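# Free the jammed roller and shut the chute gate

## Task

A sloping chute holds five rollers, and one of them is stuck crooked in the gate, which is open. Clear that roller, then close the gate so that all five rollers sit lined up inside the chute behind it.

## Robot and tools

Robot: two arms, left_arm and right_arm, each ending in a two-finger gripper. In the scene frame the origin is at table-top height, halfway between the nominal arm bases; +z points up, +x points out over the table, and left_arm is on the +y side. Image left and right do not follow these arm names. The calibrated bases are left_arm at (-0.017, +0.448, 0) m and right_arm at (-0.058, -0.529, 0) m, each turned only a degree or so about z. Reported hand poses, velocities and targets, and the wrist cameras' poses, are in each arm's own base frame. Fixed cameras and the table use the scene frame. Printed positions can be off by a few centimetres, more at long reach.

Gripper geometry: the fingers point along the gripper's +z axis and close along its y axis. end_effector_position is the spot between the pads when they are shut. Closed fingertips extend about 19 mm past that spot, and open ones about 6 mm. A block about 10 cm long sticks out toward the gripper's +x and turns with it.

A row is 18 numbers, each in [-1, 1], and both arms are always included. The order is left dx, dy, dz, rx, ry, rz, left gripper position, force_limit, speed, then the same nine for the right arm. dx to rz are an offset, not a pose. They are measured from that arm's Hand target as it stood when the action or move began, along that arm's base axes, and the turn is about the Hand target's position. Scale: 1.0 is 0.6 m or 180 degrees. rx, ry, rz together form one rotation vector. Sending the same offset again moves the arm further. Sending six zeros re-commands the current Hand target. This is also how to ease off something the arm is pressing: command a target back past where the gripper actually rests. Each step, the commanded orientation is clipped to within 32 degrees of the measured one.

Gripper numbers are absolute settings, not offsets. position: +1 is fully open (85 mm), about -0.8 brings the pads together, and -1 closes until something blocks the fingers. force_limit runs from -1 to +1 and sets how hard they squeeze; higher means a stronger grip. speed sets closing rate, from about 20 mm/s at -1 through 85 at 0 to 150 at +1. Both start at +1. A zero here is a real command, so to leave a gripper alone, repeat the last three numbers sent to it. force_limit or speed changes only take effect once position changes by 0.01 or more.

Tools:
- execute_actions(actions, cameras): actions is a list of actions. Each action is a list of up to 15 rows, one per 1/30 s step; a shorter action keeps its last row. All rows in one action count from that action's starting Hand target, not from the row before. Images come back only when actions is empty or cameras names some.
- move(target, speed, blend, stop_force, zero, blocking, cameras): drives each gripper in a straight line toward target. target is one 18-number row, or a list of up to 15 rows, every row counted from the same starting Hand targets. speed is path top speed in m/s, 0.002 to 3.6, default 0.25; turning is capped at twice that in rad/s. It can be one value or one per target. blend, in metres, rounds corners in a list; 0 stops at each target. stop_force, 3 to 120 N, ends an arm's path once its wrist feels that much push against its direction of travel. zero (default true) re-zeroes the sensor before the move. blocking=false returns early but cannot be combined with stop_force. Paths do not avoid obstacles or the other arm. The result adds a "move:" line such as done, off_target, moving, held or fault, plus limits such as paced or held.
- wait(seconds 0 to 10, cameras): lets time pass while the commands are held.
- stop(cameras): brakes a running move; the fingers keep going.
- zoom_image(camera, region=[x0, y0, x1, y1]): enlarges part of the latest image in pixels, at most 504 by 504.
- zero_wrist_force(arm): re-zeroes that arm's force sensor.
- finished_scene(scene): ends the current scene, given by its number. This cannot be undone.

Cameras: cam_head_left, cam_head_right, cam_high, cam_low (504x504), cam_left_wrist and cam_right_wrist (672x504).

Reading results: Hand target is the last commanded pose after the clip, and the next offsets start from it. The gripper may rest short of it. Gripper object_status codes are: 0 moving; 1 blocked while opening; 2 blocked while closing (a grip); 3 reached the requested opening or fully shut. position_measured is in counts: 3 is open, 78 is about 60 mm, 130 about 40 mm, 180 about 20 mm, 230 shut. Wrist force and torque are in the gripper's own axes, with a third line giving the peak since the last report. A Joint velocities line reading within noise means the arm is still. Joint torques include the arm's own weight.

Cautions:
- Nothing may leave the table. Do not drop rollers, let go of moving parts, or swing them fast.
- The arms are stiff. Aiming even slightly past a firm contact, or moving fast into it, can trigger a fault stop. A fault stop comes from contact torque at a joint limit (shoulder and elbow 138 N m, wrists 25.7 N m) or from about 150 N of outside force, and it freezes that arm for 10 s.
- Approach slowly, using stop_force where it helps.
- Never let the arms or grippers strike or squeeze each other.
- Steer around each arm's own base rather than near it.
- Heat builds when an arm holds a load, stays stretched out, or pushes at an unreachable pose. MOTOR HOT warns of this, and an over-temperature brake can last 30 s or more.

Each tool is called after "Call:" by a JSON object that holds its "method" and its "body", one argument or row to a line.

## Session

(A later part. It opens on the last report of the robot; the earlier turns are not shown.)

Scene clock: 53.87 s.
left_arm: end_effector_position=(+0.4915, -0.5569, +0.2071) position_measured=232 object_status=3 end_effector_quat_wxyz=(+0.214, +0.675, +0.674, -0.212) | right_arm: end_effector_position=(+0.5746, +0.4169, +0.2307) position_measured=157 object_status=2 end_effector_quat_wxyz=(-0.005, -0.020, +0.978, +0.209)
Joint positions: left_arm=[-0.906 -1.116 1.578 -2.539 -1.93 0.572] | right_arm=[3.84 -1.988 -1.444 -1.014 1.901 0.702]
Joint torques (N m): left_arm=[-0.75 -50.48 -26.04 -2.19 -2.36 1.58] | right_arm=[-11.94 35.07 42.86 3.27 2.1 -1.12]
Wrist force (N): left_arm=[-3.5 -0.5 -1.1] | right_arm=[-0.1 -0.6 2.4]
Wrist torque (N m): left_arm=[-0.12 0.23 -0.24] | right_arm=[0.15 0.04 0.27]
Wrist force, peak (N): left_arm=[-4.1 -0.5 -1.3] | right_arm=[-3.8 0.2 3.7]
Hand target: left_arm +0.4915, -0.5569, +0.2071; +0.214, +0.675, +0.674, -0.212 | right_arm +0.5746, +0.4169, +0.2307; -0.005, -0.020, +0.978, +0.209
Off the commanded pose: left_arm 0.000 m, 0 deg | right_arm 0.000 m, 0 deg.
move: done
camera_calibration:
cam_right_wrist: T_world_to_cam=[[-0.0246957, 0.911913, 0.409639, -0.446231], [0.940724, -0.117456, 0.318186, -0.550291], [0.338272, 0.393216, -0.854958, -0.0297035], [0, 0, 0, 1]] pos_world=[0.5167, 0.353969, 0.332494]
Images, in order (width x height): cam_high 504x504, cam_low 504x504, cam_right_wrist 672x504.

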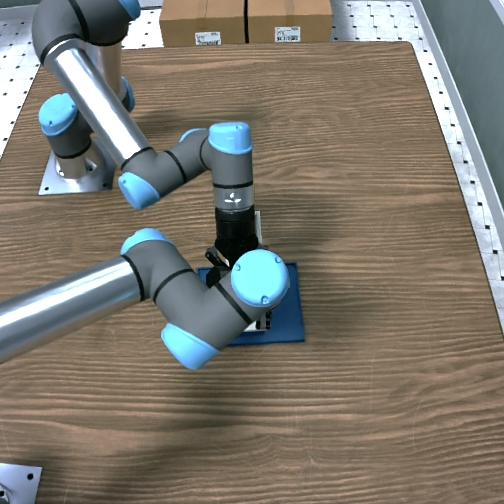

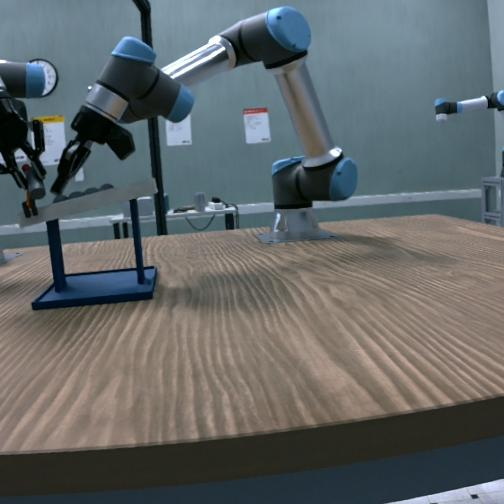

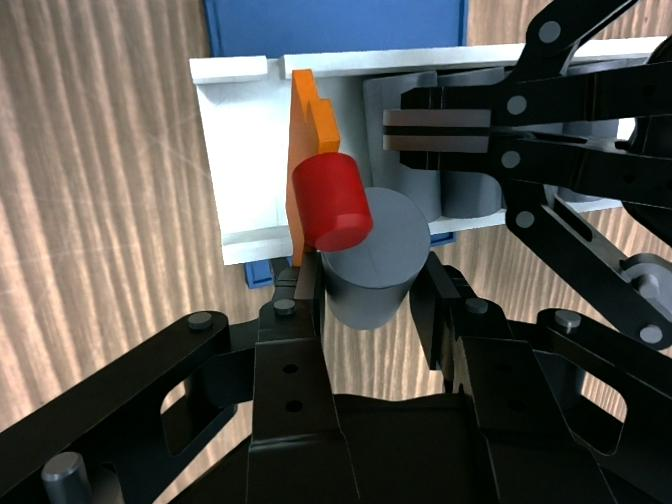

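Call:
{"method": "move", "body": {
  "target": [0,0,0,0,0,0,-1,0,0,-0.07,-0.02,0.0,0,0,0,-1,-0.5,-1],
  "speed": 0.08,
  "stop_force": 12,
  "cameras": ["cam_high","cam_low","cam_right_wrist"]
}}

Call:
{"method": "zoom_image", "body": {
  "camera": "cam_low",
  "region": [0, 120, 120, 240]
}}

Scene clock: 55.43 s.
left_arm: end_effector_position=(+0.4915, -0.5569, +0.2071) position_measured=232 object_status=3 end_effector_quat_wxyz=(+0.214, +0.675, +0.674, -0.212) | right_arm: end_effector_position=(+0.5537, +0.4108, +0.2306) position_measured=157 object_status=2 end_effector_quat_wxyz=(-0.005, -0.020, +0.978, +0.209)
Joint positions: left_arm=[-0.906 -1.116 1.578 -2.539 -1.93 0.572] | right_arm=[3.854 -1.939 -1.515 -0.987 1.898 0.716]
Joint torques (N m): left_arm=[-0.67 -49.23 -25.46 -2.11 -2.16 1.73] | right_arm=[5.61 59.55 14.21 5.33 -0.15 1.47]
Wrist force (N): left_arm=[-3.7 -0.4 -1.0] | right_arm=[-0.2 -0.9 2.8]
Wrist torque (N m): left_arm=[-0.12 0.24 -0.25] | right_arm=[0.18 0.06 0.37]
Wrist force, peak (N): left_arm=[-4.2 -0.5 -1.1] | right_arm=[-16.7 -6.3 11.5]
Hand target: left_arm +0.4915, -0.5569, +0.2071; +0.214, +0.675, +0.674, -0.212 | right_arm +0.5537, +0.4108, +0.2306; -0.005, -0.020, +0.978, +0.209 (not the last commanded pose)
Off the commanded pose: left_arm 0.000 m, 0 deg | right_arm 0.022 m, 0 deg.
move: contact (right_arm)
camera_calibration:
cam_right_wrist: T_world_to_cam=[[-0.024584, 0.912052, 0.409337, -0.441016], [0.940797, -0.117364, 0.318003, -0.531303], [0.338077, 0.392921, -0.855171, -0.0200954], [0, 0, 0, 1]] pos_world=[0.4958, 0.34777, 0.332296]
Images, in order (width x height): cam_high 504x504, cam_low 504x504, cam_right_wrist 672x504.

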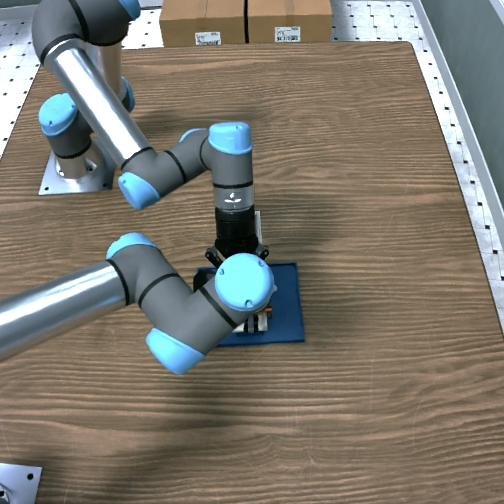

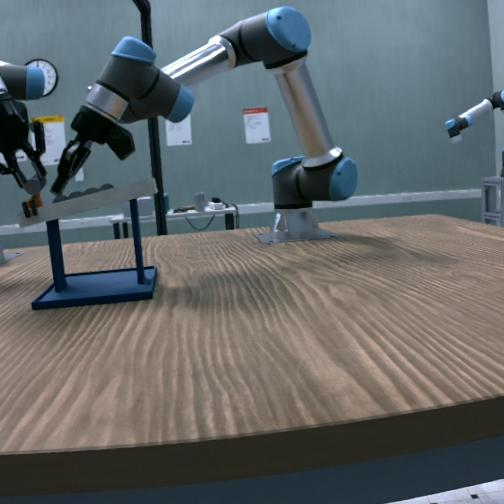

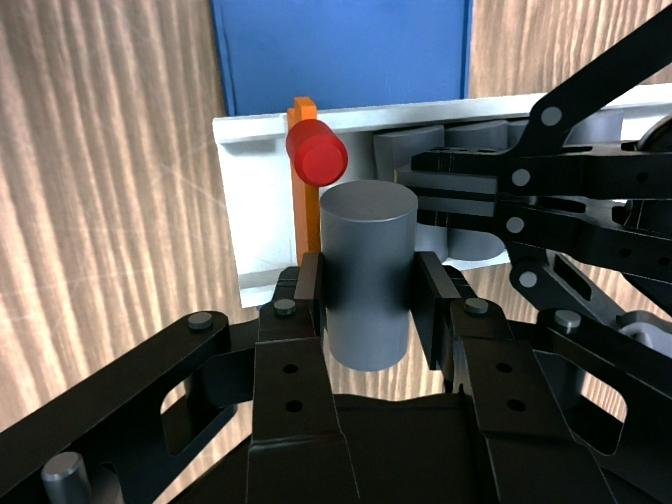

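Scaled by 4.200.

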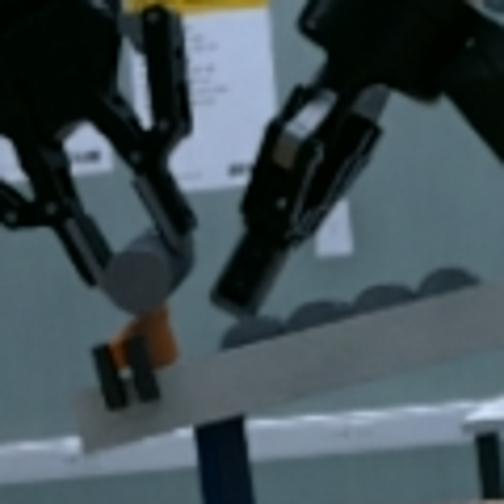

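Call:
{"method": "move", "body": {
  "target": [0,0,0,0,0,0,-1,0,0,0.02,-0.05,0.1,0,0,0,-1,-0.5,-1],
  "speed": 0.15,
  "cameras": ["cam_high","cam_low","cam_head_right","cam_right_wrist"]
}}

Call:
{"method": "zoom_image", "body": {
  "camera": "cam_low",
  "region": [0, 120, 120, 240]
}}

Call:
{"method": "zoom_image", "body": {
  "camera": "cam_right_wrist",
  "region": [180, 60, 460, 340]
}}

Scene clock: 56.60 s.
left_arm: end_effector_position=(+0.4915, -0.5569, +0.2071) position_measured=232 object_status=3 end_effector_quat_wxyz=(+0.214, +0.675, +0.674, -0.212) | right_arm: end_effector_position=(+0.5657, +0.3807, +0.2907) position_measured=157 object_status=2 end_effector_quat_wxyz=(-0.005, -0.020, +0.978, +0.209)
Joint positions: left_arm=[-0.906 -1.116 1.578 -2.539 -1.93 0.572] | right_arm=[3.804 -1.896 -1.412 -1.149 1.91 0.666]
Joint torques (N m): left_arm=[-1.57 -49.66 -23.66 -2.07 -2.25 1.88] | right_arm=[14.29 31.06 20.09 2.91 -0.23 0.83]
Wrist force (N): left_arm=[-3.5 -0.5 -1.2] | right_arm=[-0.1 -1.1 3.4]
Wrist torque (N m): left_arm=[-0.11 0.21 -0.24] | right_arm=[0.18 0.03 0.20]
Wrist force, peak (N): left_arm=[-4.0 -0.6 -1.3] | right_arm=[0.7 -0.9 6.0]
Hand target: left_arm +0.4915, -0.5569, +0.2071; +0.214, +0.675, +0.674, -0.212 | right_arm +0.5657, +0.3808, +0.2906; -0.005, -0.020, +0.978, +0.209
Off the commanded pose: left_arm 0.000 m, 0 deg | right_arm 0.000 m, 0 deg.
move: done
camera_calibration:
cam_right_wrist: T_world_to_cam=[[-0.024548, 0.911974, 0.409512, -0.438022], [0.940718, -0.117549, 0.318169, -0.56519], [0.338299, 0.393046, -0.855025, 0.0388209], [0, 0, 0, 1]] pos_world=[0.507799, 0.31777, 0.392394]
Images, in order (width x height): cam_head_right 504x504, cam_high 504x504, cam_low 504x504, cam_right_wrist 672x504.

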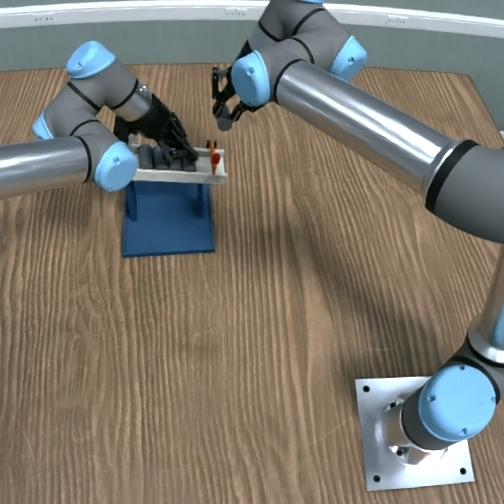

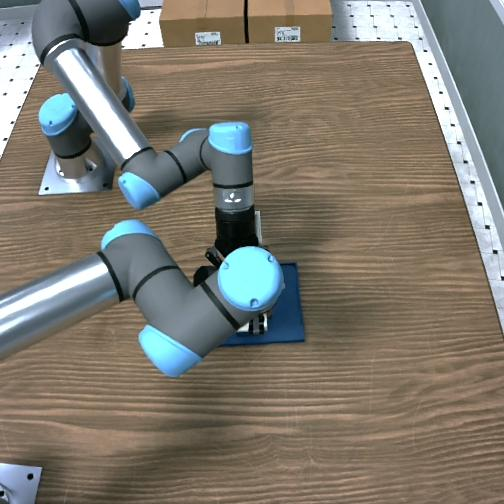

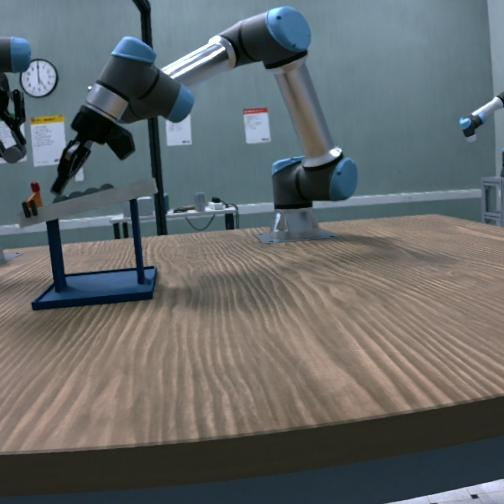

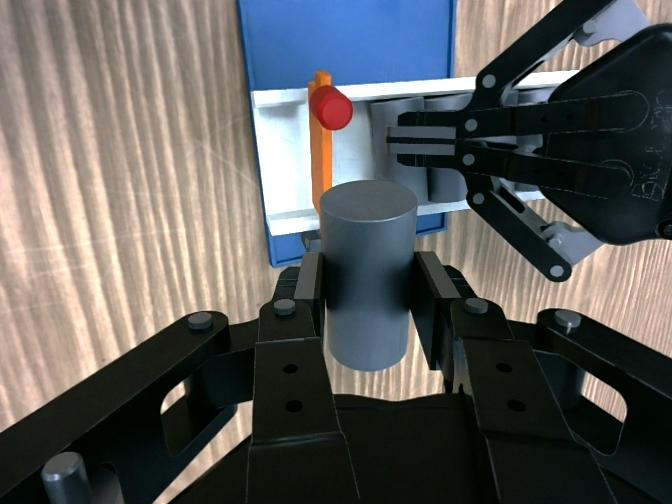

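Scaled by 4.200.

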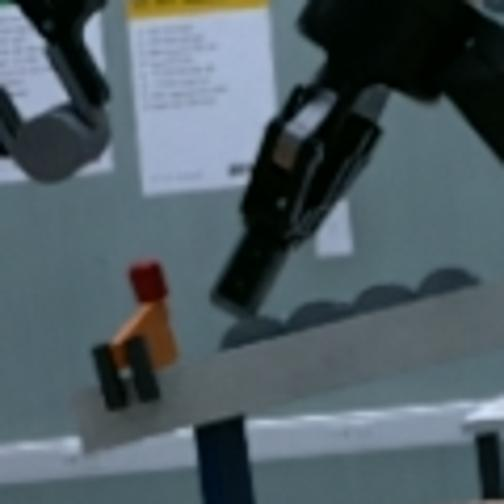

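Scaled by 1.800.

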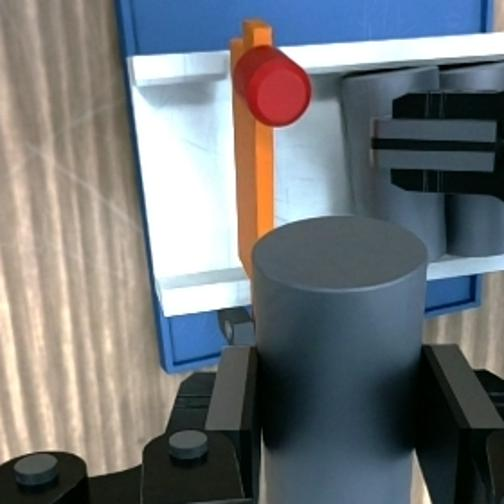

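Call:
{"method": "move", "body": {
  "target": [
    [0,-0.02,-0.004,0,0,0,-1,0,0,0,0,0,0,0,0,-1,-0.5,-1],
    [0,-0.02,0.04,0,0,0,-1,0,0,0,0,0,0,0,0,-1,-0.5,-1]
  ],
  "speed": 0.05
}}

Call:
{"method": "move", "body": {
  "target": [0,0.4,0.28,0,0,0,-1,0,0,-0.02,0.05,0.04,0,0,0,-1,-0.5,-1],
  "speed": 0.3,
  "cameras": ["cam_high","cam_low","cam_head_right","cam_right_wrist"]
}}

Call:
{"method": "zoom_image", "body": {
  "camera": "cam_low",
  "region": [0, 120, 170, 240]
}}

Scene clock: 58.47 s.
left_arm: end_effector_position=(+0.4915, -0.5690, +0.2314) position_measured=232 object_status=3 end_effector_quat_wxyz=(+0.214, +0.675, +0.674, -0.212) | right_arm: end_effector_position=(+0.5657, +0.3808, +0.2906) position_measured=157 object_status=2 end_effector_quat_wxyz=(-0.005, -0.020, +0.978, +0.209)
Joint positions: left_arm=[-0.917 -1.122 1.521 -2.479 -1.925 0.561] | right_arm=[3.804 -1.897 -1.412 -1.15 1.91 0.666]
Joint torques (N m): left_arm=[6.79 -29.73 -15.95 -5.03 -3.16 1.6] | right_arm=[13.53 30.43 15.24 2.35 -0.19 -1.34]
Wrist force (N): left_arm=[-2.4 -0.3 -0.9] | right_arm=[0.1 -0.9 3.3]
Wrist torque (N m): left_arm=[-0.09 0.20 -0.22] | right_arm=[0.21 0.01 0.20]
Wrist force, peak (N): left_arm=[-4.5 0.3 -2.1] | right_arm=[-0.2 -1.0 3.6]
Hand target: left_arm +0.4915, -0.5689, +0.2311; +0.214, +0.675, +0.674, -0.212 | right_arm +0.5657, +0.3808, +0.2906; -0.005, -0.020, +0.978, +0.209
Off the commanded pose: left_arm 0.000 m, 0 deg | right_arm 0.000 m, 0 deg.
move: done

Scene clock: 59.97 s.
left_arm: end_effector_position=(+0.4915, -0.3290, +0.3991) position_measured=232 object_status=3 end_effector_quat_wxyz=(+0.214, +0.674, +0.674, -0.212) | right_arm: end_effector_position=(+0.5536, +0.4109, +0.3146) position_measured=157 object_status=2 end_effector_quat_wxyz=(-0.005, -0.020, +0.978, +0.209)
Joint positions: left_arm=[-0.612 -1.52 1.558 -1.994 -2.058 0.862] | right_arm=[3.854 -1.898 -1.353 -1.191 1.897 0.716]
Joint torques (N m): left_arm=[4.53 -31.44 -14.39 -1.17 1.84 1.01] | right_arm=[-12.5 32.15 15.77 4.8 2.19 -1.32]
Wrist force (N): left_arm=[-2.7 -0.4 -0.9] | right_arm=[-0.5 -0.8 2.8]
Wrist torque (N m): left_arm=[-0.08 0.22 -0.20] | right_arm=[0.22 0.07 0.25]
Wrist force, peak (N): left_arm=[-1.6 -0.5 -4.1] | right_arm=[0.0 -1.5 3.7]
Hand target: left_arm +0.4915, -0.3289, +0.3991; +0.214, +0.675, +0.674, -0.212 | right_arm +0.5537, +0.4108, +0.3146; -0.005, -0.020, +0.978, +0.209
Off the commanded pose: left_arm 0.000 m, 0 deg | right_arm 0.000 m, 0 deg.
move: done
camera_calibration:
cam_right_wrist: T_world_to_cam=[[-0.0247595, 0.912057, 0.409315, -0.475441], [0.940751, -0.117255, 0.31818, -0.55803], [0.338193, 0.392941, -0.855115, 0.0517313], [0, 0, 0, 1]] pos_world=[0.495701, 0.34787, 0.416396]
Images, in order (width x height): cam_head_right 504x504, cam_high 504x504, cam_low 504x504, cam_right_wrist 672x504.

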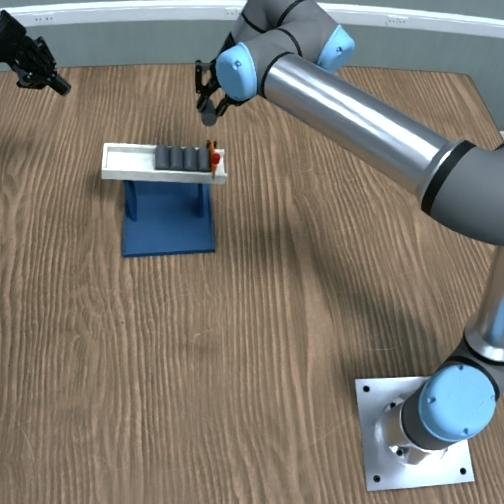

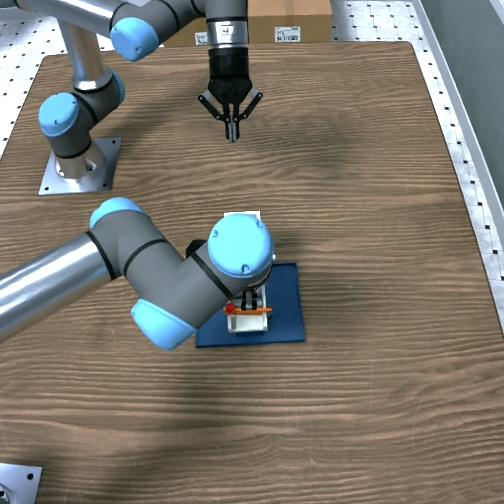

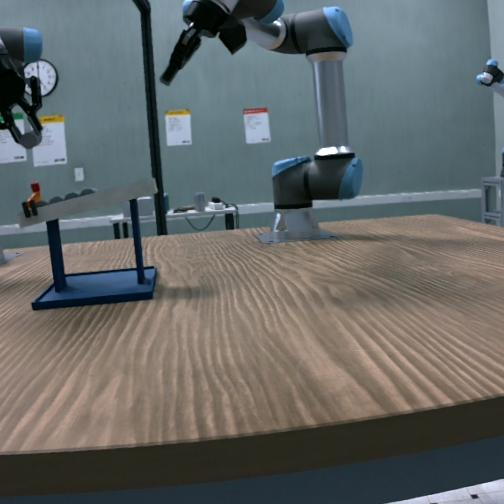

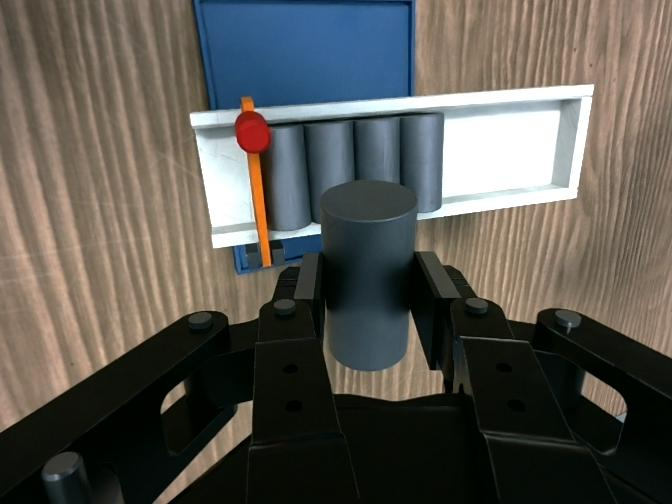

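Scaled by 2.965.

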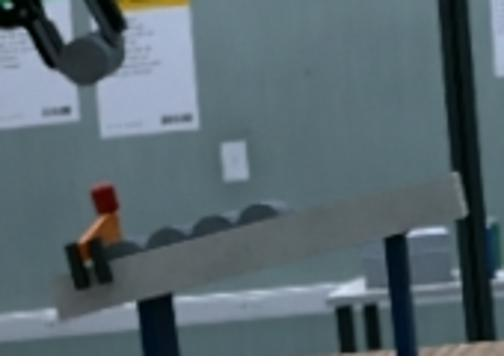

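Call:
{"method": "zoom_image", "body": {
  "camera": "cam_right_wrist",
  "region": [180, 70, 620, 280]
}}

Scaled by 1.145.

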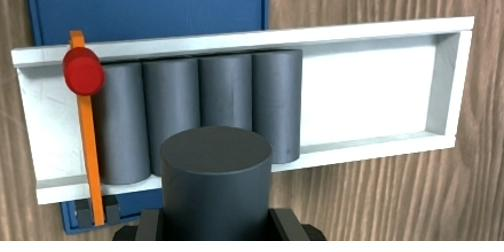

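Call:
{"method": "move", "body": {
  "target": [0,0.2,0.05,0,0,0,-1,0,0,-0.047,0.260,-0.105,-0.0737,-0.0603,0.0086,-1,-0.5,-1],
  "speed": 0.2,
  "cameras": ["cam_high","cam_low","cam_head_right","cam_right_wrist"]
}}

Call:
{"method": "zoom_image", "body": {
  "camera": "cam_low",
  "region": [0, 100, 180, 240]
}}

Scene clock: 63.40 s.
left_arm: end_effector_position=(+0.4915, -0.2090, +0.4292) position_measured=232 object_status=3 end_effector_quat_wxyz=(+0.214, +0.675, +0.674, -0.212) | right_arm: end_effector_position=(+0.5255, +0.5667, +0.2516) position_measured=157 object_status=2 end_effector_quat_wxyz=(+0.082, -0.052, +0.991, +0.092)
Joint positions: left_arm=[-0.398 -1.597 1.532 -1.773 -2.127 1.097] | right_arm=[4.147 -2.094 -1.186 -1.186 1.543 0.897]
Joint torques (N m): left_arm=[3.39 -11.57 -14.5 -2.3 1.67 0.86] | right_arm=[7.59 54.05 20.73 4.79 -1.11 0.47]
Wrist force (N): left_arm=[-2.5 -0.4 -0.7] | right_arm=[-0.3 -0.2 3.4]
Wrist torque (N m): left_arm=[-0.08 0.20 -0.19] | right_arm=[0.05 0.19 0.45]
Wrist force, peak (N): left_arm=[-3.9 -0.3 1.0] | right_arm=[1.5 3.3 4.7]
Hand target: left_arm +0.4915, -0.2089, +0.4291; +0.214, +0.675, +0.674, -0.212 | right_arm +0.5255, +0.5668, +0.2516; +0.082, -0.052, +0.991, +0.092
Off the commanded pose: left_arm 0.000 m, 0 deg | right_arm 0.000 m, 0 deg.
move: done
camera_calibration:
cam_right_wrist: T_world_to_cam=[[-0.106232, 0.978569, 0.176403, -0.528816], [0.863943, 0.00300934, 0.50358, -0.567742], [0.492257, 0.205899, -0.845748, -0.0313056], [0, 0, 0, 1]] pos_world=[0.44973, 0.525637, 0.352712]
Images, in order (width x height): cam_head_right 504x504, cam_high 504x504, cam_low 504x504, cam_right_wrist 672x504.

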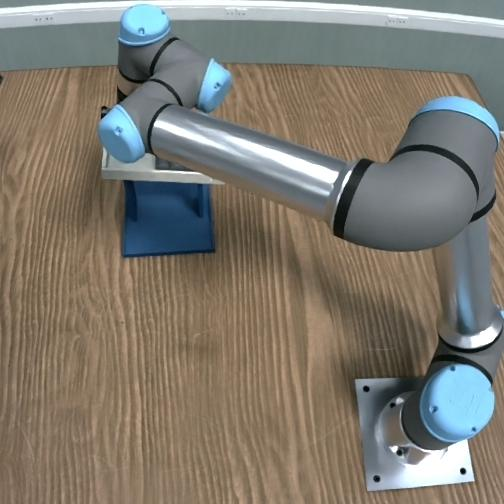

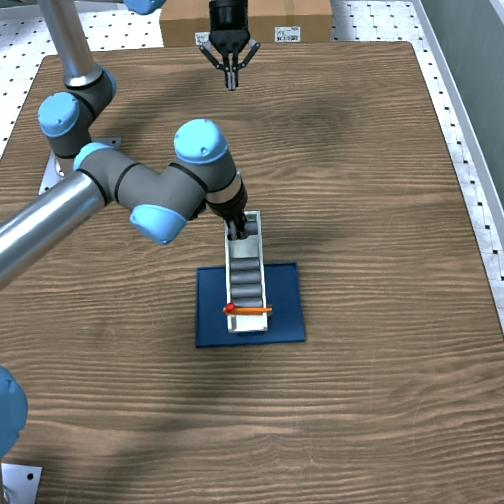

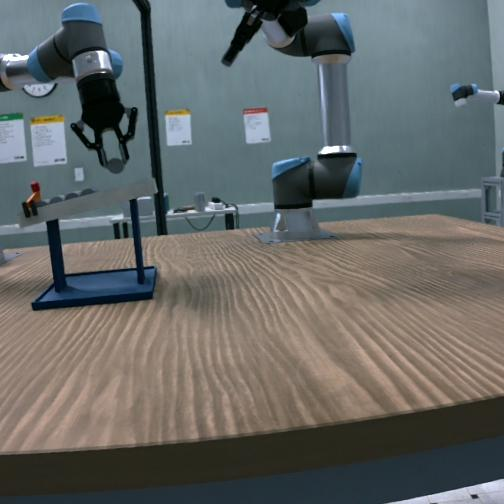

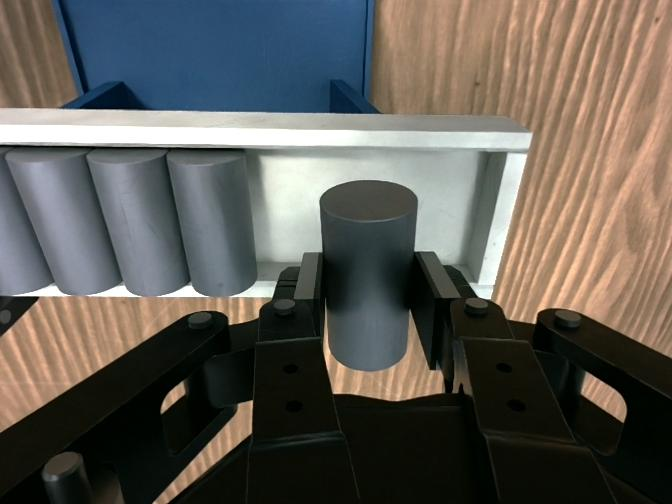

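Scaled by 2.800.

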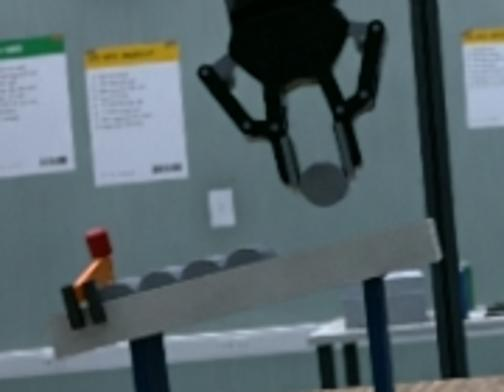

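Call:
{"method": "zoom_image", "body": {
  "camera": "cam_right_wrist",
  "region": [150, 90, 530, 390]
}}

Scaled by 1.326.

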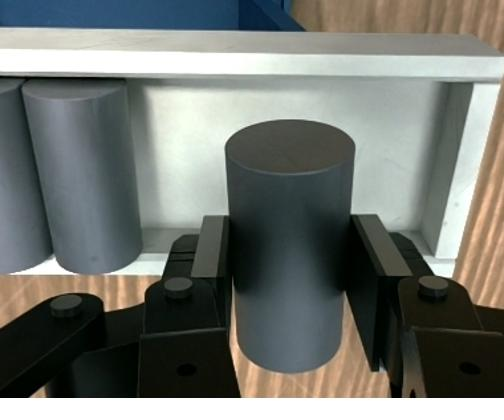

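Call:
{"method": "move", "body": {
  "target": [0,0,0,0,0,0,-1,0,0,0.004,0.0,-0.035,0,-0.015,0,-1,-0.5,-1],
  "speed": 0.06,
  "stop_force": 5,
  "cameras": ["cam_low","cam_right_wrist"]
}}

Call:
{"method": "zoom_image", "body": {
  "camera": "cam_right_wrist",
  "region": [150, 90, 530, 390]
}}

Call:
{"method": "zoom_image", "body": {
  "camera": "cam_low",
  "region": [60, 140, 170, 230]
}}

Scene clock: 66.73 s.
left_arm: end_effector_position=(+0.4915, -0.2089, +0.4291) position_measured=232 object_status=3 end_effector_quat_wxyz=(+0.214, +0.675, +0.674, -0.212) | right_arm: end_effector_position=(+0.5279, +0.5668, +0.2306) position_measured=157 object_status=2 end_effector_quat_wxyz=(+0.106, -0.054, +0.989, +0.091)
Joint positions: left_arm=[-0.398 -1.597 1.532 -1.773 -2.127 1.097] | right_arm=[4.159 -2.091 -1.258 -1.093 1.502 0.898]
Joint torques (N m): left_arm=[5.57 -11.2 -14.34 -1.51 1.51 1.84] | right_arm=[-11.5 62.11 43.8 4.31 -1.34 0.4]
Wrist force (N): left_arm=[-2.9 -0.4 -0.6] | right_arm=[0.4 -0.2 3.2]
Wrist torque (N m): left_arm=[-0.08 0.27 -0.19] | right_arm=[0.05 0.17 0.34]
Wrist force, peak (N): left_arm=[-3.1 -0.7 -1.0] | right_arm=[0.7 -0.6 4.4]
Hand target: left_arm +0.4915, -0.2089, +0.4291; +0.214, +0.675, +0.674, -0.212 | right_arm +0.5279, +0.5668, +0.2306; +0.106, -0.054, +0.989, +0.091
Off the commanded pose: left_arm 0.000 m, 0 deg | right_arm 0.000 m, 0 deg.
move: done
camera_calibration:
cam_right_wrist: T_world_to_cam=[[-0.11443, 0.97857, 0.17119, -0.519348], [0.839263, 0.00302219, 0.543718, -0.555393], [0.531549, 0.205891, -0.821623, -0.0764472], [0, 0, 0, 1]] pos_world=[0.447327, 0.525637, 0.328073]
Images, in order (width x height): cam_low 504x504, cam_right_wrist 672x504.

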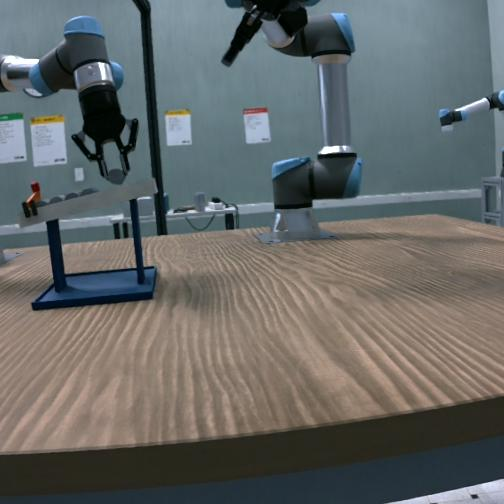

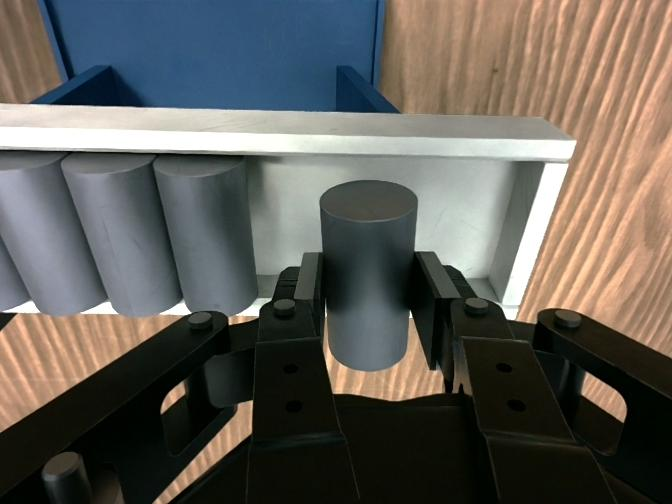

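Scaled by 1.326.

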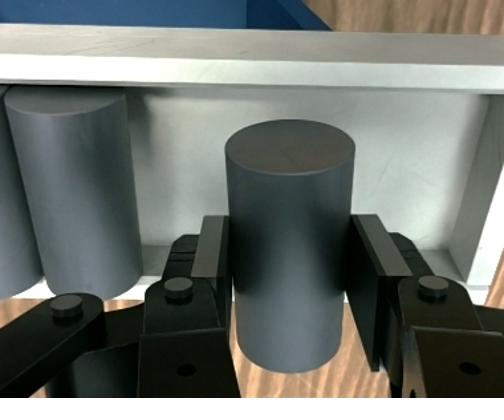

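Scaled by 4.582.

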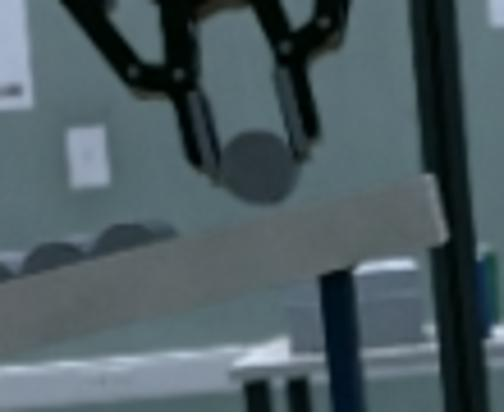

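Call:
{"method": "move", "body": {
  "target": [0,0,0,0,0,0,-1,0,0,-0.0017,0.0,-0.055,0,0,0,-1,-0.5,-1],
  "speed": 0.04,
  "stop_force": 5,
  "cameras": ["cam_low","cam_right_wrist"]
}}

Call:
{"method": "zoom_image", "body": {
  "camera": "cam_low",
  "region": [60, 140, 170, 230]
}}

Scene clock: 70.17 s.
left_arm: end_effector_position=(+0.4915, -0.2089, +0.4291) position_measured=232 object_status=3 end_effector_quat_wxyz=(+0.214, +0.675, +0.674, -0.212) | right_arm: end_effector_position=(+0.5275, +0.5667, +0.2167) position_measured=157 object_status=2 end_effector_quat_wxyz=(+0.106, -0.054, +0.989, +0.091)
Joint positions: left_arm=[-0.398 -1.597 1.532 -1.773 -2.127 1.097] | right_arm=[4.159 -2.097 -1.283 -1.061 1.502 0.899]
Joint torques (N m): left_arm=[6.15 -11.94 -14.48 -1.38 1.39 1.76] | right_arm=[-8.12 68.18 43.47 5.11 1.04 -1.15]
Wrist force (N): left_arm=[-2.6 -0.3 -0.7] | right_arm=[0.5 0.0 3.0]
Wrist torque (N m): left_arm=[-0.07 0.22 -0.19] | right_arm=[0.07 0.18 0.31]
Wrist force, peak (N): left_arm=[-3.0 -0.8 -1.0] | right_arm=[1.7 -0.7 -22.5]
Hand target: left_arm +0.4915, -0.2089, +0.4291; +0.214, +0.675, +0.674, -0.212 | right_arm +0.5275, +0.5667, +0.2167; +0.106, -0.054, +0.989, +0.091 (not the last commanded pose)
Off the commanded pose: left_arm 0.000 m, 0 deg | right_arm 0.019 m, 0 deg.
move: contact (right_arm)
camera_calibration:
cam_right_wrist: T_world_to_cam=[[-0.114295, 0.978591, 0.171163, -0.517065], [0.839274, 0.00292624, 0.543701, -0.547532], [0.53156, 0.205795, -0.82164, -0.0876574], [0, 0, 0, 1]] pos_world=[0.447026, 0.525637, 0.314173]
Images, in order (width x height): cam_low 504x504, cam_right_wrist 672x504.

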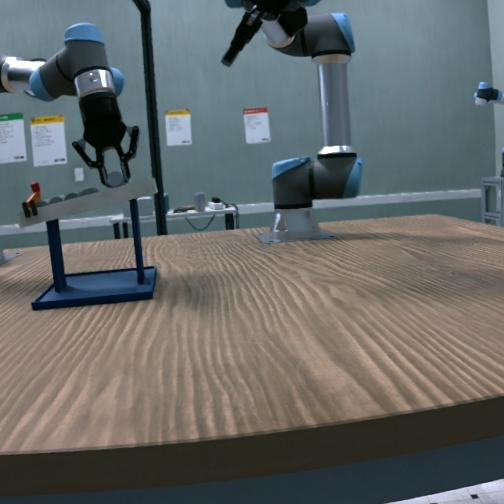

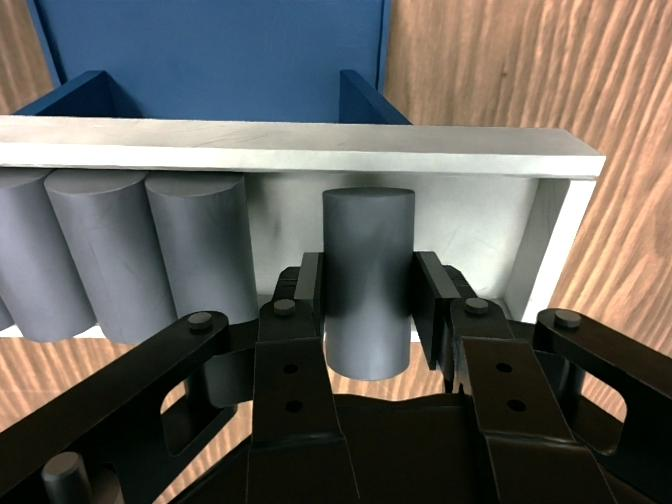

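Scaled by 4.582.

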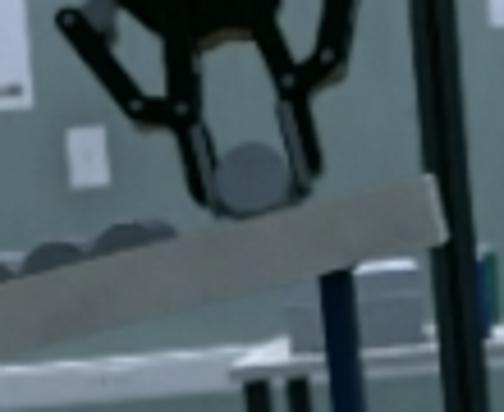

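Call:
{"method": "zoom_image", "body": {
  "camera": "cam_right_wrist",
  "region": [150, 110, 530, 410]
}}

Scaled by 1.326.

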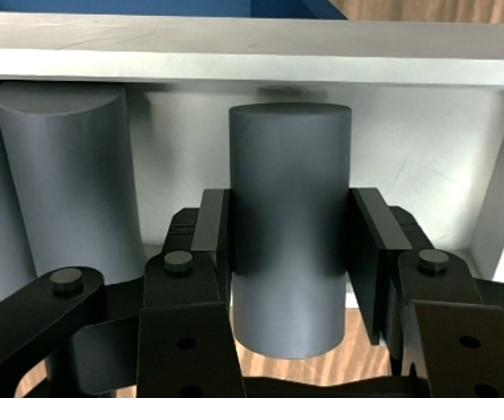

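Call:
{"method": "move", "body": {
  "target": [
    [0,0,0,0,0,0,-1,0,0,0.0,0.0,0.03,0,0,0,-1,-0.5,-1],
    [0,0,0,0,0,0,-1,0,0,0.002,0.0,0.025,-0.0094,0.110,0.0019,-1,-0.5,-1]
  ],
  "speed": 0.15,
  "cameras": ["cam_low","cam_right_wrist"]
}}

Call:
{"method": "zoom_image", "body": {
  "camera": "cam_right_wrist",
  "region": [150, 110, 530, 410]
}}

Scene clock: 74.07 s.
left_arm: end_effector_position=(+0.4915, -0.2089, +0.4291) position_measured=232 object_status=3 end_effector_quat_wxyz=(+0.214, +0.675, +0.674, -0.212) | right_arm: end_effector_position=(+0.5289, +0.5666, +0.2316) position_measured=157 object_status=2 end_effector_quat_wxyz=(-0.067, -0.042, +0.993, +0.084)
Joint positions: left_arm=[-0.398 -1.597 1.532 -1.773 -2.127 1.097] | right_arm=[4.064 -2.253 -0.925 -1.489 1.782 0.843]
Joint torques (N m): left_arm=[5.04 -11.91 -15.26 -1.44 1.09 1.55] | right_arm=[13.68 73.51 19.3 2.73 1.79 1.46]
Wrist force (N): left_arm=[-2.8 -0.1 -0.9] | right_arm=[-0.1 -0.4 3.2]
Wrist torque (N m): left_arm=[-0.04 0.26 -0.19] | right_arm=[0.07 -0.05 0.25]
Wrist force, peak (N): left_arm=[-3.1 -0.7 -1.3] | right_arm=[0.7 -0.2 4.0]
Hand target: left_arm +0.4915, -0.2089, +0.4291; +0.214, +0.675, +0.674, -0.212 | right_arm +0.5287, +0.5667, +0.2317; -0.067, -0.042, +0.993, +0.084
Off the commanded pose: left_arm 0.000 m, 0 deg | right_arm 0.000 m, 0 deg.
move: done
camera_calibration:
cam_right_wrist: T_world_to_cam=[[-0.0601013, 0.983221, 0.172234, -0.550866], [0.973665, 0.0197307, 0.227127, -0.564058], [0.219918, 0.181349, -0.958514, 0.134264], [0, 0, 0, 1]] pos_world=[0.486569, 0.528404, 0.351685]
Images, in order (width x height): cam_low 504x504, cam_right_wrist 672x504.

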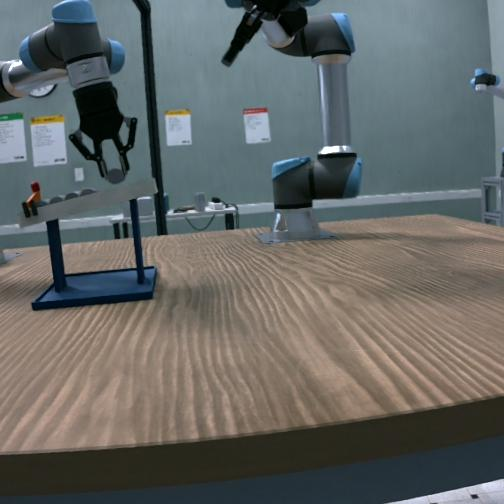

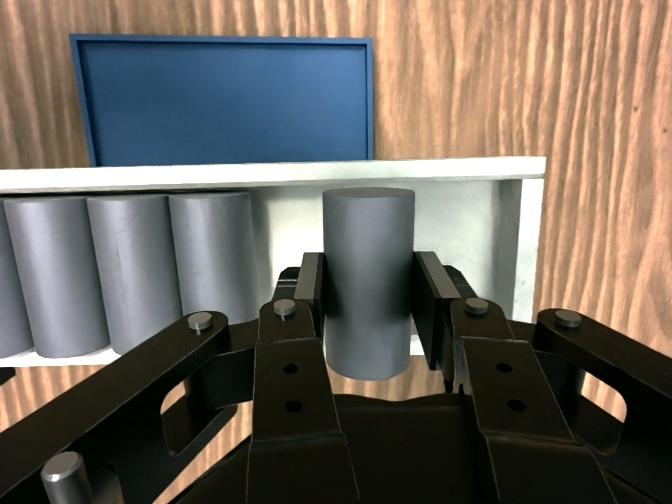

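Scaled by 1.326.

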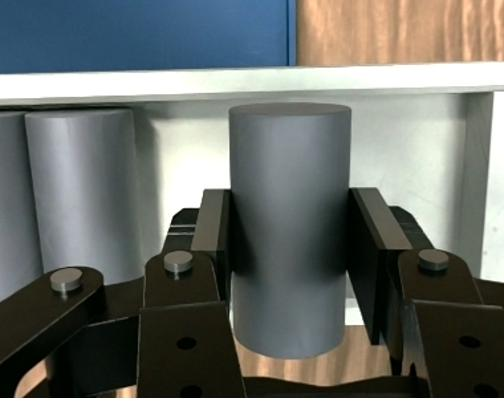

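Call:
{"method": "move", "body": {
  "target": [0,0,0,0,0,0,-1,0,0,0.0005,0.0,-0.065,0,0,0,-1,-0.5,-1],
  "speed": 0.04,
  "stop_force": 5,
  "cameras": ["cam_low","cam_right_wrist"]
}}

Call:
{"method": "zoom_image", "body": {
  "camera": "cam_low",
  "region": [60, 140, 170, 230]
}}

Call:
{"method": "zoom_image", "body": {
  "camera": "cam_right_wrist",
  "region": [150, 110, 530, 410]
}}

Scene clock: 76.53 s.
left_arm: end_effector_position=(+0.4915, -0.2089, +0.4291) position_measured=232 object_status=3 end_effector_quat_wxyz=(+0.214, +0.675, +0.674, -0.212) | right_arm: end_effector_position=(+0.5289, +0.5667, +0.2075) position_measured=157 object_status=2 end_effector_quat_wxyz=(-0.067, -0.042, +0.993, +0.084)
Joint positions: left_arm=[-0.398 -1.597 1.532 -1.773 -2.127 1.097] | right_arm=[4.064 -2.258 -0.978 -1.431 1.782 0.842]
Joint torques (N m): left_arm=[5.7 -11.05 -17.56 -1.53 0.78 1.52] | right_arm=[9.64 74.44 38.55 4.5 -0.68 -0.16]
Wrist force (N): left_arm=[-2.6 -0.6 -1.0] | right_arm=[-0.3 -0.4 3.5]
Wrist torque (N m): left_arm=[-0.11 0.22 -0.19] | right_arm=[0.03 0.00 0.25]
Wrist force, peak (N): left_arm=[-3.1 -0.6 -1.0] | right_arm=[7.9 -0.6 -23.4]
Hand target: left_arm +0.4915, -0.2089, +0.4291; +0.214, +0.675, +0.674, -0.212 | right_arm +0.5288, +0.5668, +0.2075; -0.067, -0.042, +0.993, +0.084 (not the last commanded pose)
Off the commanded pose: left_arm 0.000 m, 0 deg | right_arm 0.015 m, 0 deg.
move: contact (right_arm)
camera_calibration:
cam_right_wrist: T_world_to_cam=[[-0.0603764, 0.983198, 0.172271, -0.546679], [0.973719, 0.0200434, 0.22687, -0.558695], [0.219605, 0.181441, -0.958568, 0.111267], [0, 0, 0, 1]] pos_world=[0.486571, 0.528504, 0.327585]
Images, in order (width x height): cam_low 504x504, cam_right_wrist 672x504.

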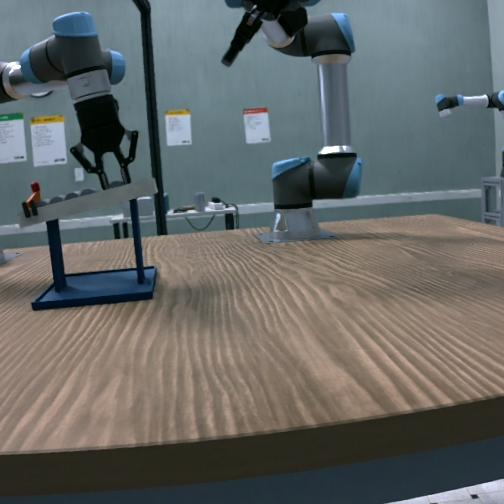

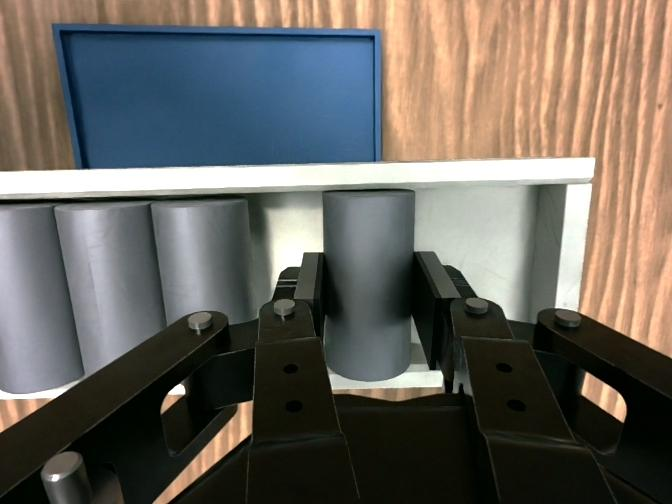

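Scaled by 4.582.

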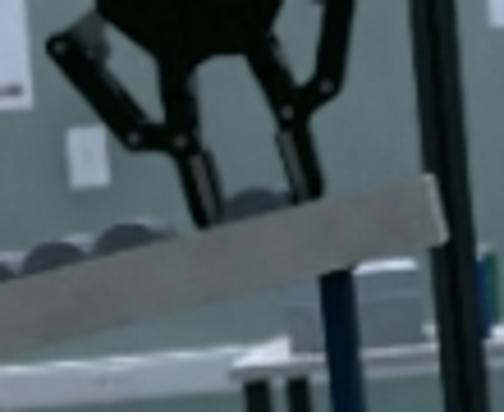

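Scaled by 1.326.

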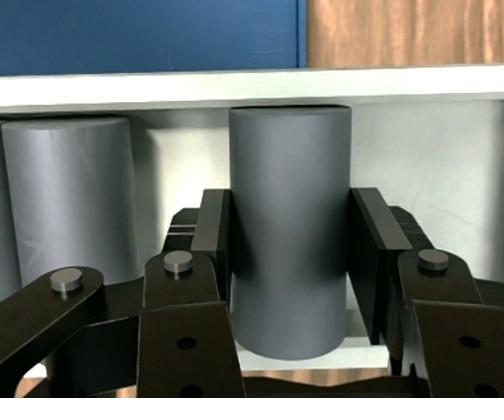

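Call:
{"method": "move", "body": {
  "target": [0,0,0,0,0,0,-1,0,0,0,0,0.001,0,0,0,-0.15,-0.5,-1]
}}

Call:
{"method": "move", "body": {
  "target": [
    [0,0,0,0,0,0,-1,0,0,0.0012,-0.013,-0.001,0,0,0,-0.15,-0.5,-1],
    [0,0,0,0,0,0,-1,0,0,0.0012,-0.013,0.11,0,0,0,-0.15,-0.5,-1]
  ],
  "speed": [0.03,0.1],
  "cameras": ["cam_low","cam_right_wrist"]
}}

Call:
{"method": "zoom_image", "body": {
  "camera": "cam_low",
  "region": [0, 140, 170, 250]
}}

Scene clock: 77.53 s.
left_arm: end_effector_position=(+0.4915, -0.2089, +0.4291) position_measured=232 object_status=3 end_effector_quat_wxyz=(+0.214, +0.675, +0.674, -0.212) | right_arm: end_effector_position=(+0.5288, +0.5667, +0.2082) position_measured=148 object_status=3 end_effector_quat_wxyz=(-0.067, -0.042, +0.993, +0.084)
Joint positions: left_arm=[-0.398 -1.597 1.532 -1.773 -2.127 1.097] | right_arm=[4.064 -2.258 -0.977 -1.432 1.782 0.842]
Joint torques (N m): left_arm=[4.96 -12.53 -16.49 -1.51 0.92 1.47] | right_arm=[11.05 71.21 41.76 1.96 -0.3 0.92]
Wrist force (N): left_arm=[-2.5 -0.5 -0.9] | right_arm=[-0.1 -0.1 0.6]
Wrist torque (N m): left_arm=[-0.10 0.21 -0.18] | right_arm=[0.05 0.03 0.25]
Wrist force, peak (N): left_arm=[-3.0 -0.8 -0.9] | right_arm=[-0.2 -0.5 3.6]
Hand target: left_arm +0.4915, -0.2089, +0.4291; +0.214, +0.675, +0.674, -0.212 | right_arm +0.5288, +0.5668, +0.2081; -0.067, -0.042, +0.993, +0.084
Off the commanded pose: left_arm 0.000 m, 0 deg | right_arm 0.000 m, 0 deg.
move: done

Scene clock: 79.27 s.
left_arm: end_effector_position=(+0.4915, -0.2089, +0.4291) position_measured=232 object_status=3 end_effector_quat_wxyz=(+0.214, +0.675, +0.674, -0.212) | right_arm: end_effector_position=(+0.5296, +0.5590, +0.2741) position_measured=148 object_status=3 end_effector_quat_wxyz=(-0.067, -0.042, +0.993, +0.084)
Joint positions: left_arm=[-0.398 -1.597 1.532 -1.773 -2.127 1.097] | right_arm=[4.057 -2.241 -0.837 -1.591 1.782 0.835]
Joint torques (N m): left_arm=[5.89 -11.42 -16.38 -1.57 0.66 1.65] | right_arm=[8.79 49.77 17.23 2.69 -0.2 -1.11]
Wrist force (N): left_arm=[-2.6 -0.4 -1.2] | right_arm=[-0.2 0.5 0.4]
Wrist torque (N m): left_arm=[-0.09 0.22 -0.19] | right_arm=[0.08 0.01 0.33]
Wrist force, peak (N): left_arm=[-3.3 -0.2 -1.1] | right_arm=[-0.4 -0.2 2.2]
Hand target: left_arm +0.4915, -0.2089, +0.4291; +0.214, +0.675, +0.674, -0.212 | right_arm +0.5296, +0.5590, +0.2741; -0.067, -0.042, +0.993, +0.084
Off the commanded pose: left_arm 0.000 m, 0 deg | right_arm 0.000 m, 0 deg.
move: done
camera_calibration:
cam_right_wrist: T_world_to_cam=[[-0.0603759, 0.983199, 0.172265, -0.550538], [0.973697, 0.0200265, 0.226963, -0.574349], [0.2197, 0.181437, -0.958547, 0.176298], [0, 0, 0, 1]] pos_world=[0.487271, 0.520804, 0.394185]
Images, in order (width x height): cam_low 504x504, cam_right_wrist 672x504.

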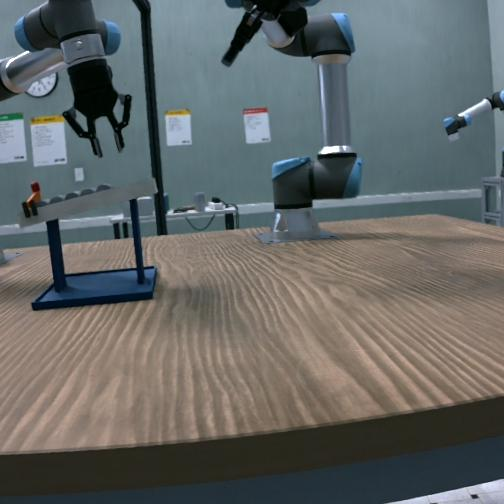

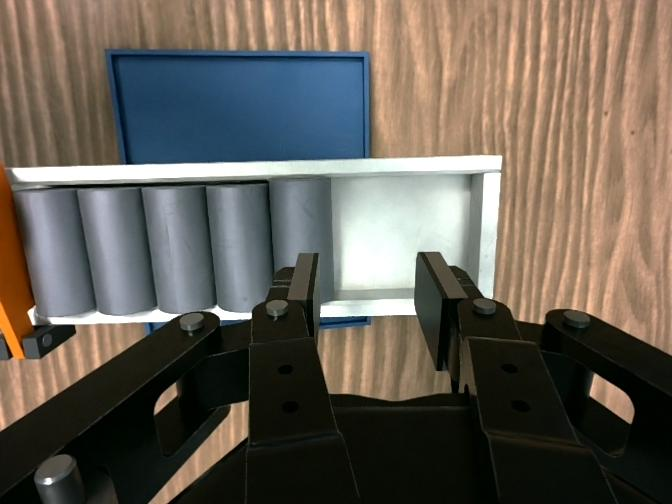

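Scaled by 2.965.

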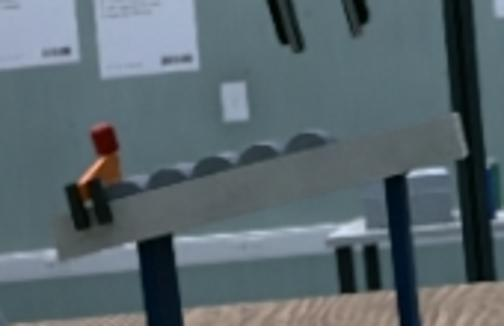

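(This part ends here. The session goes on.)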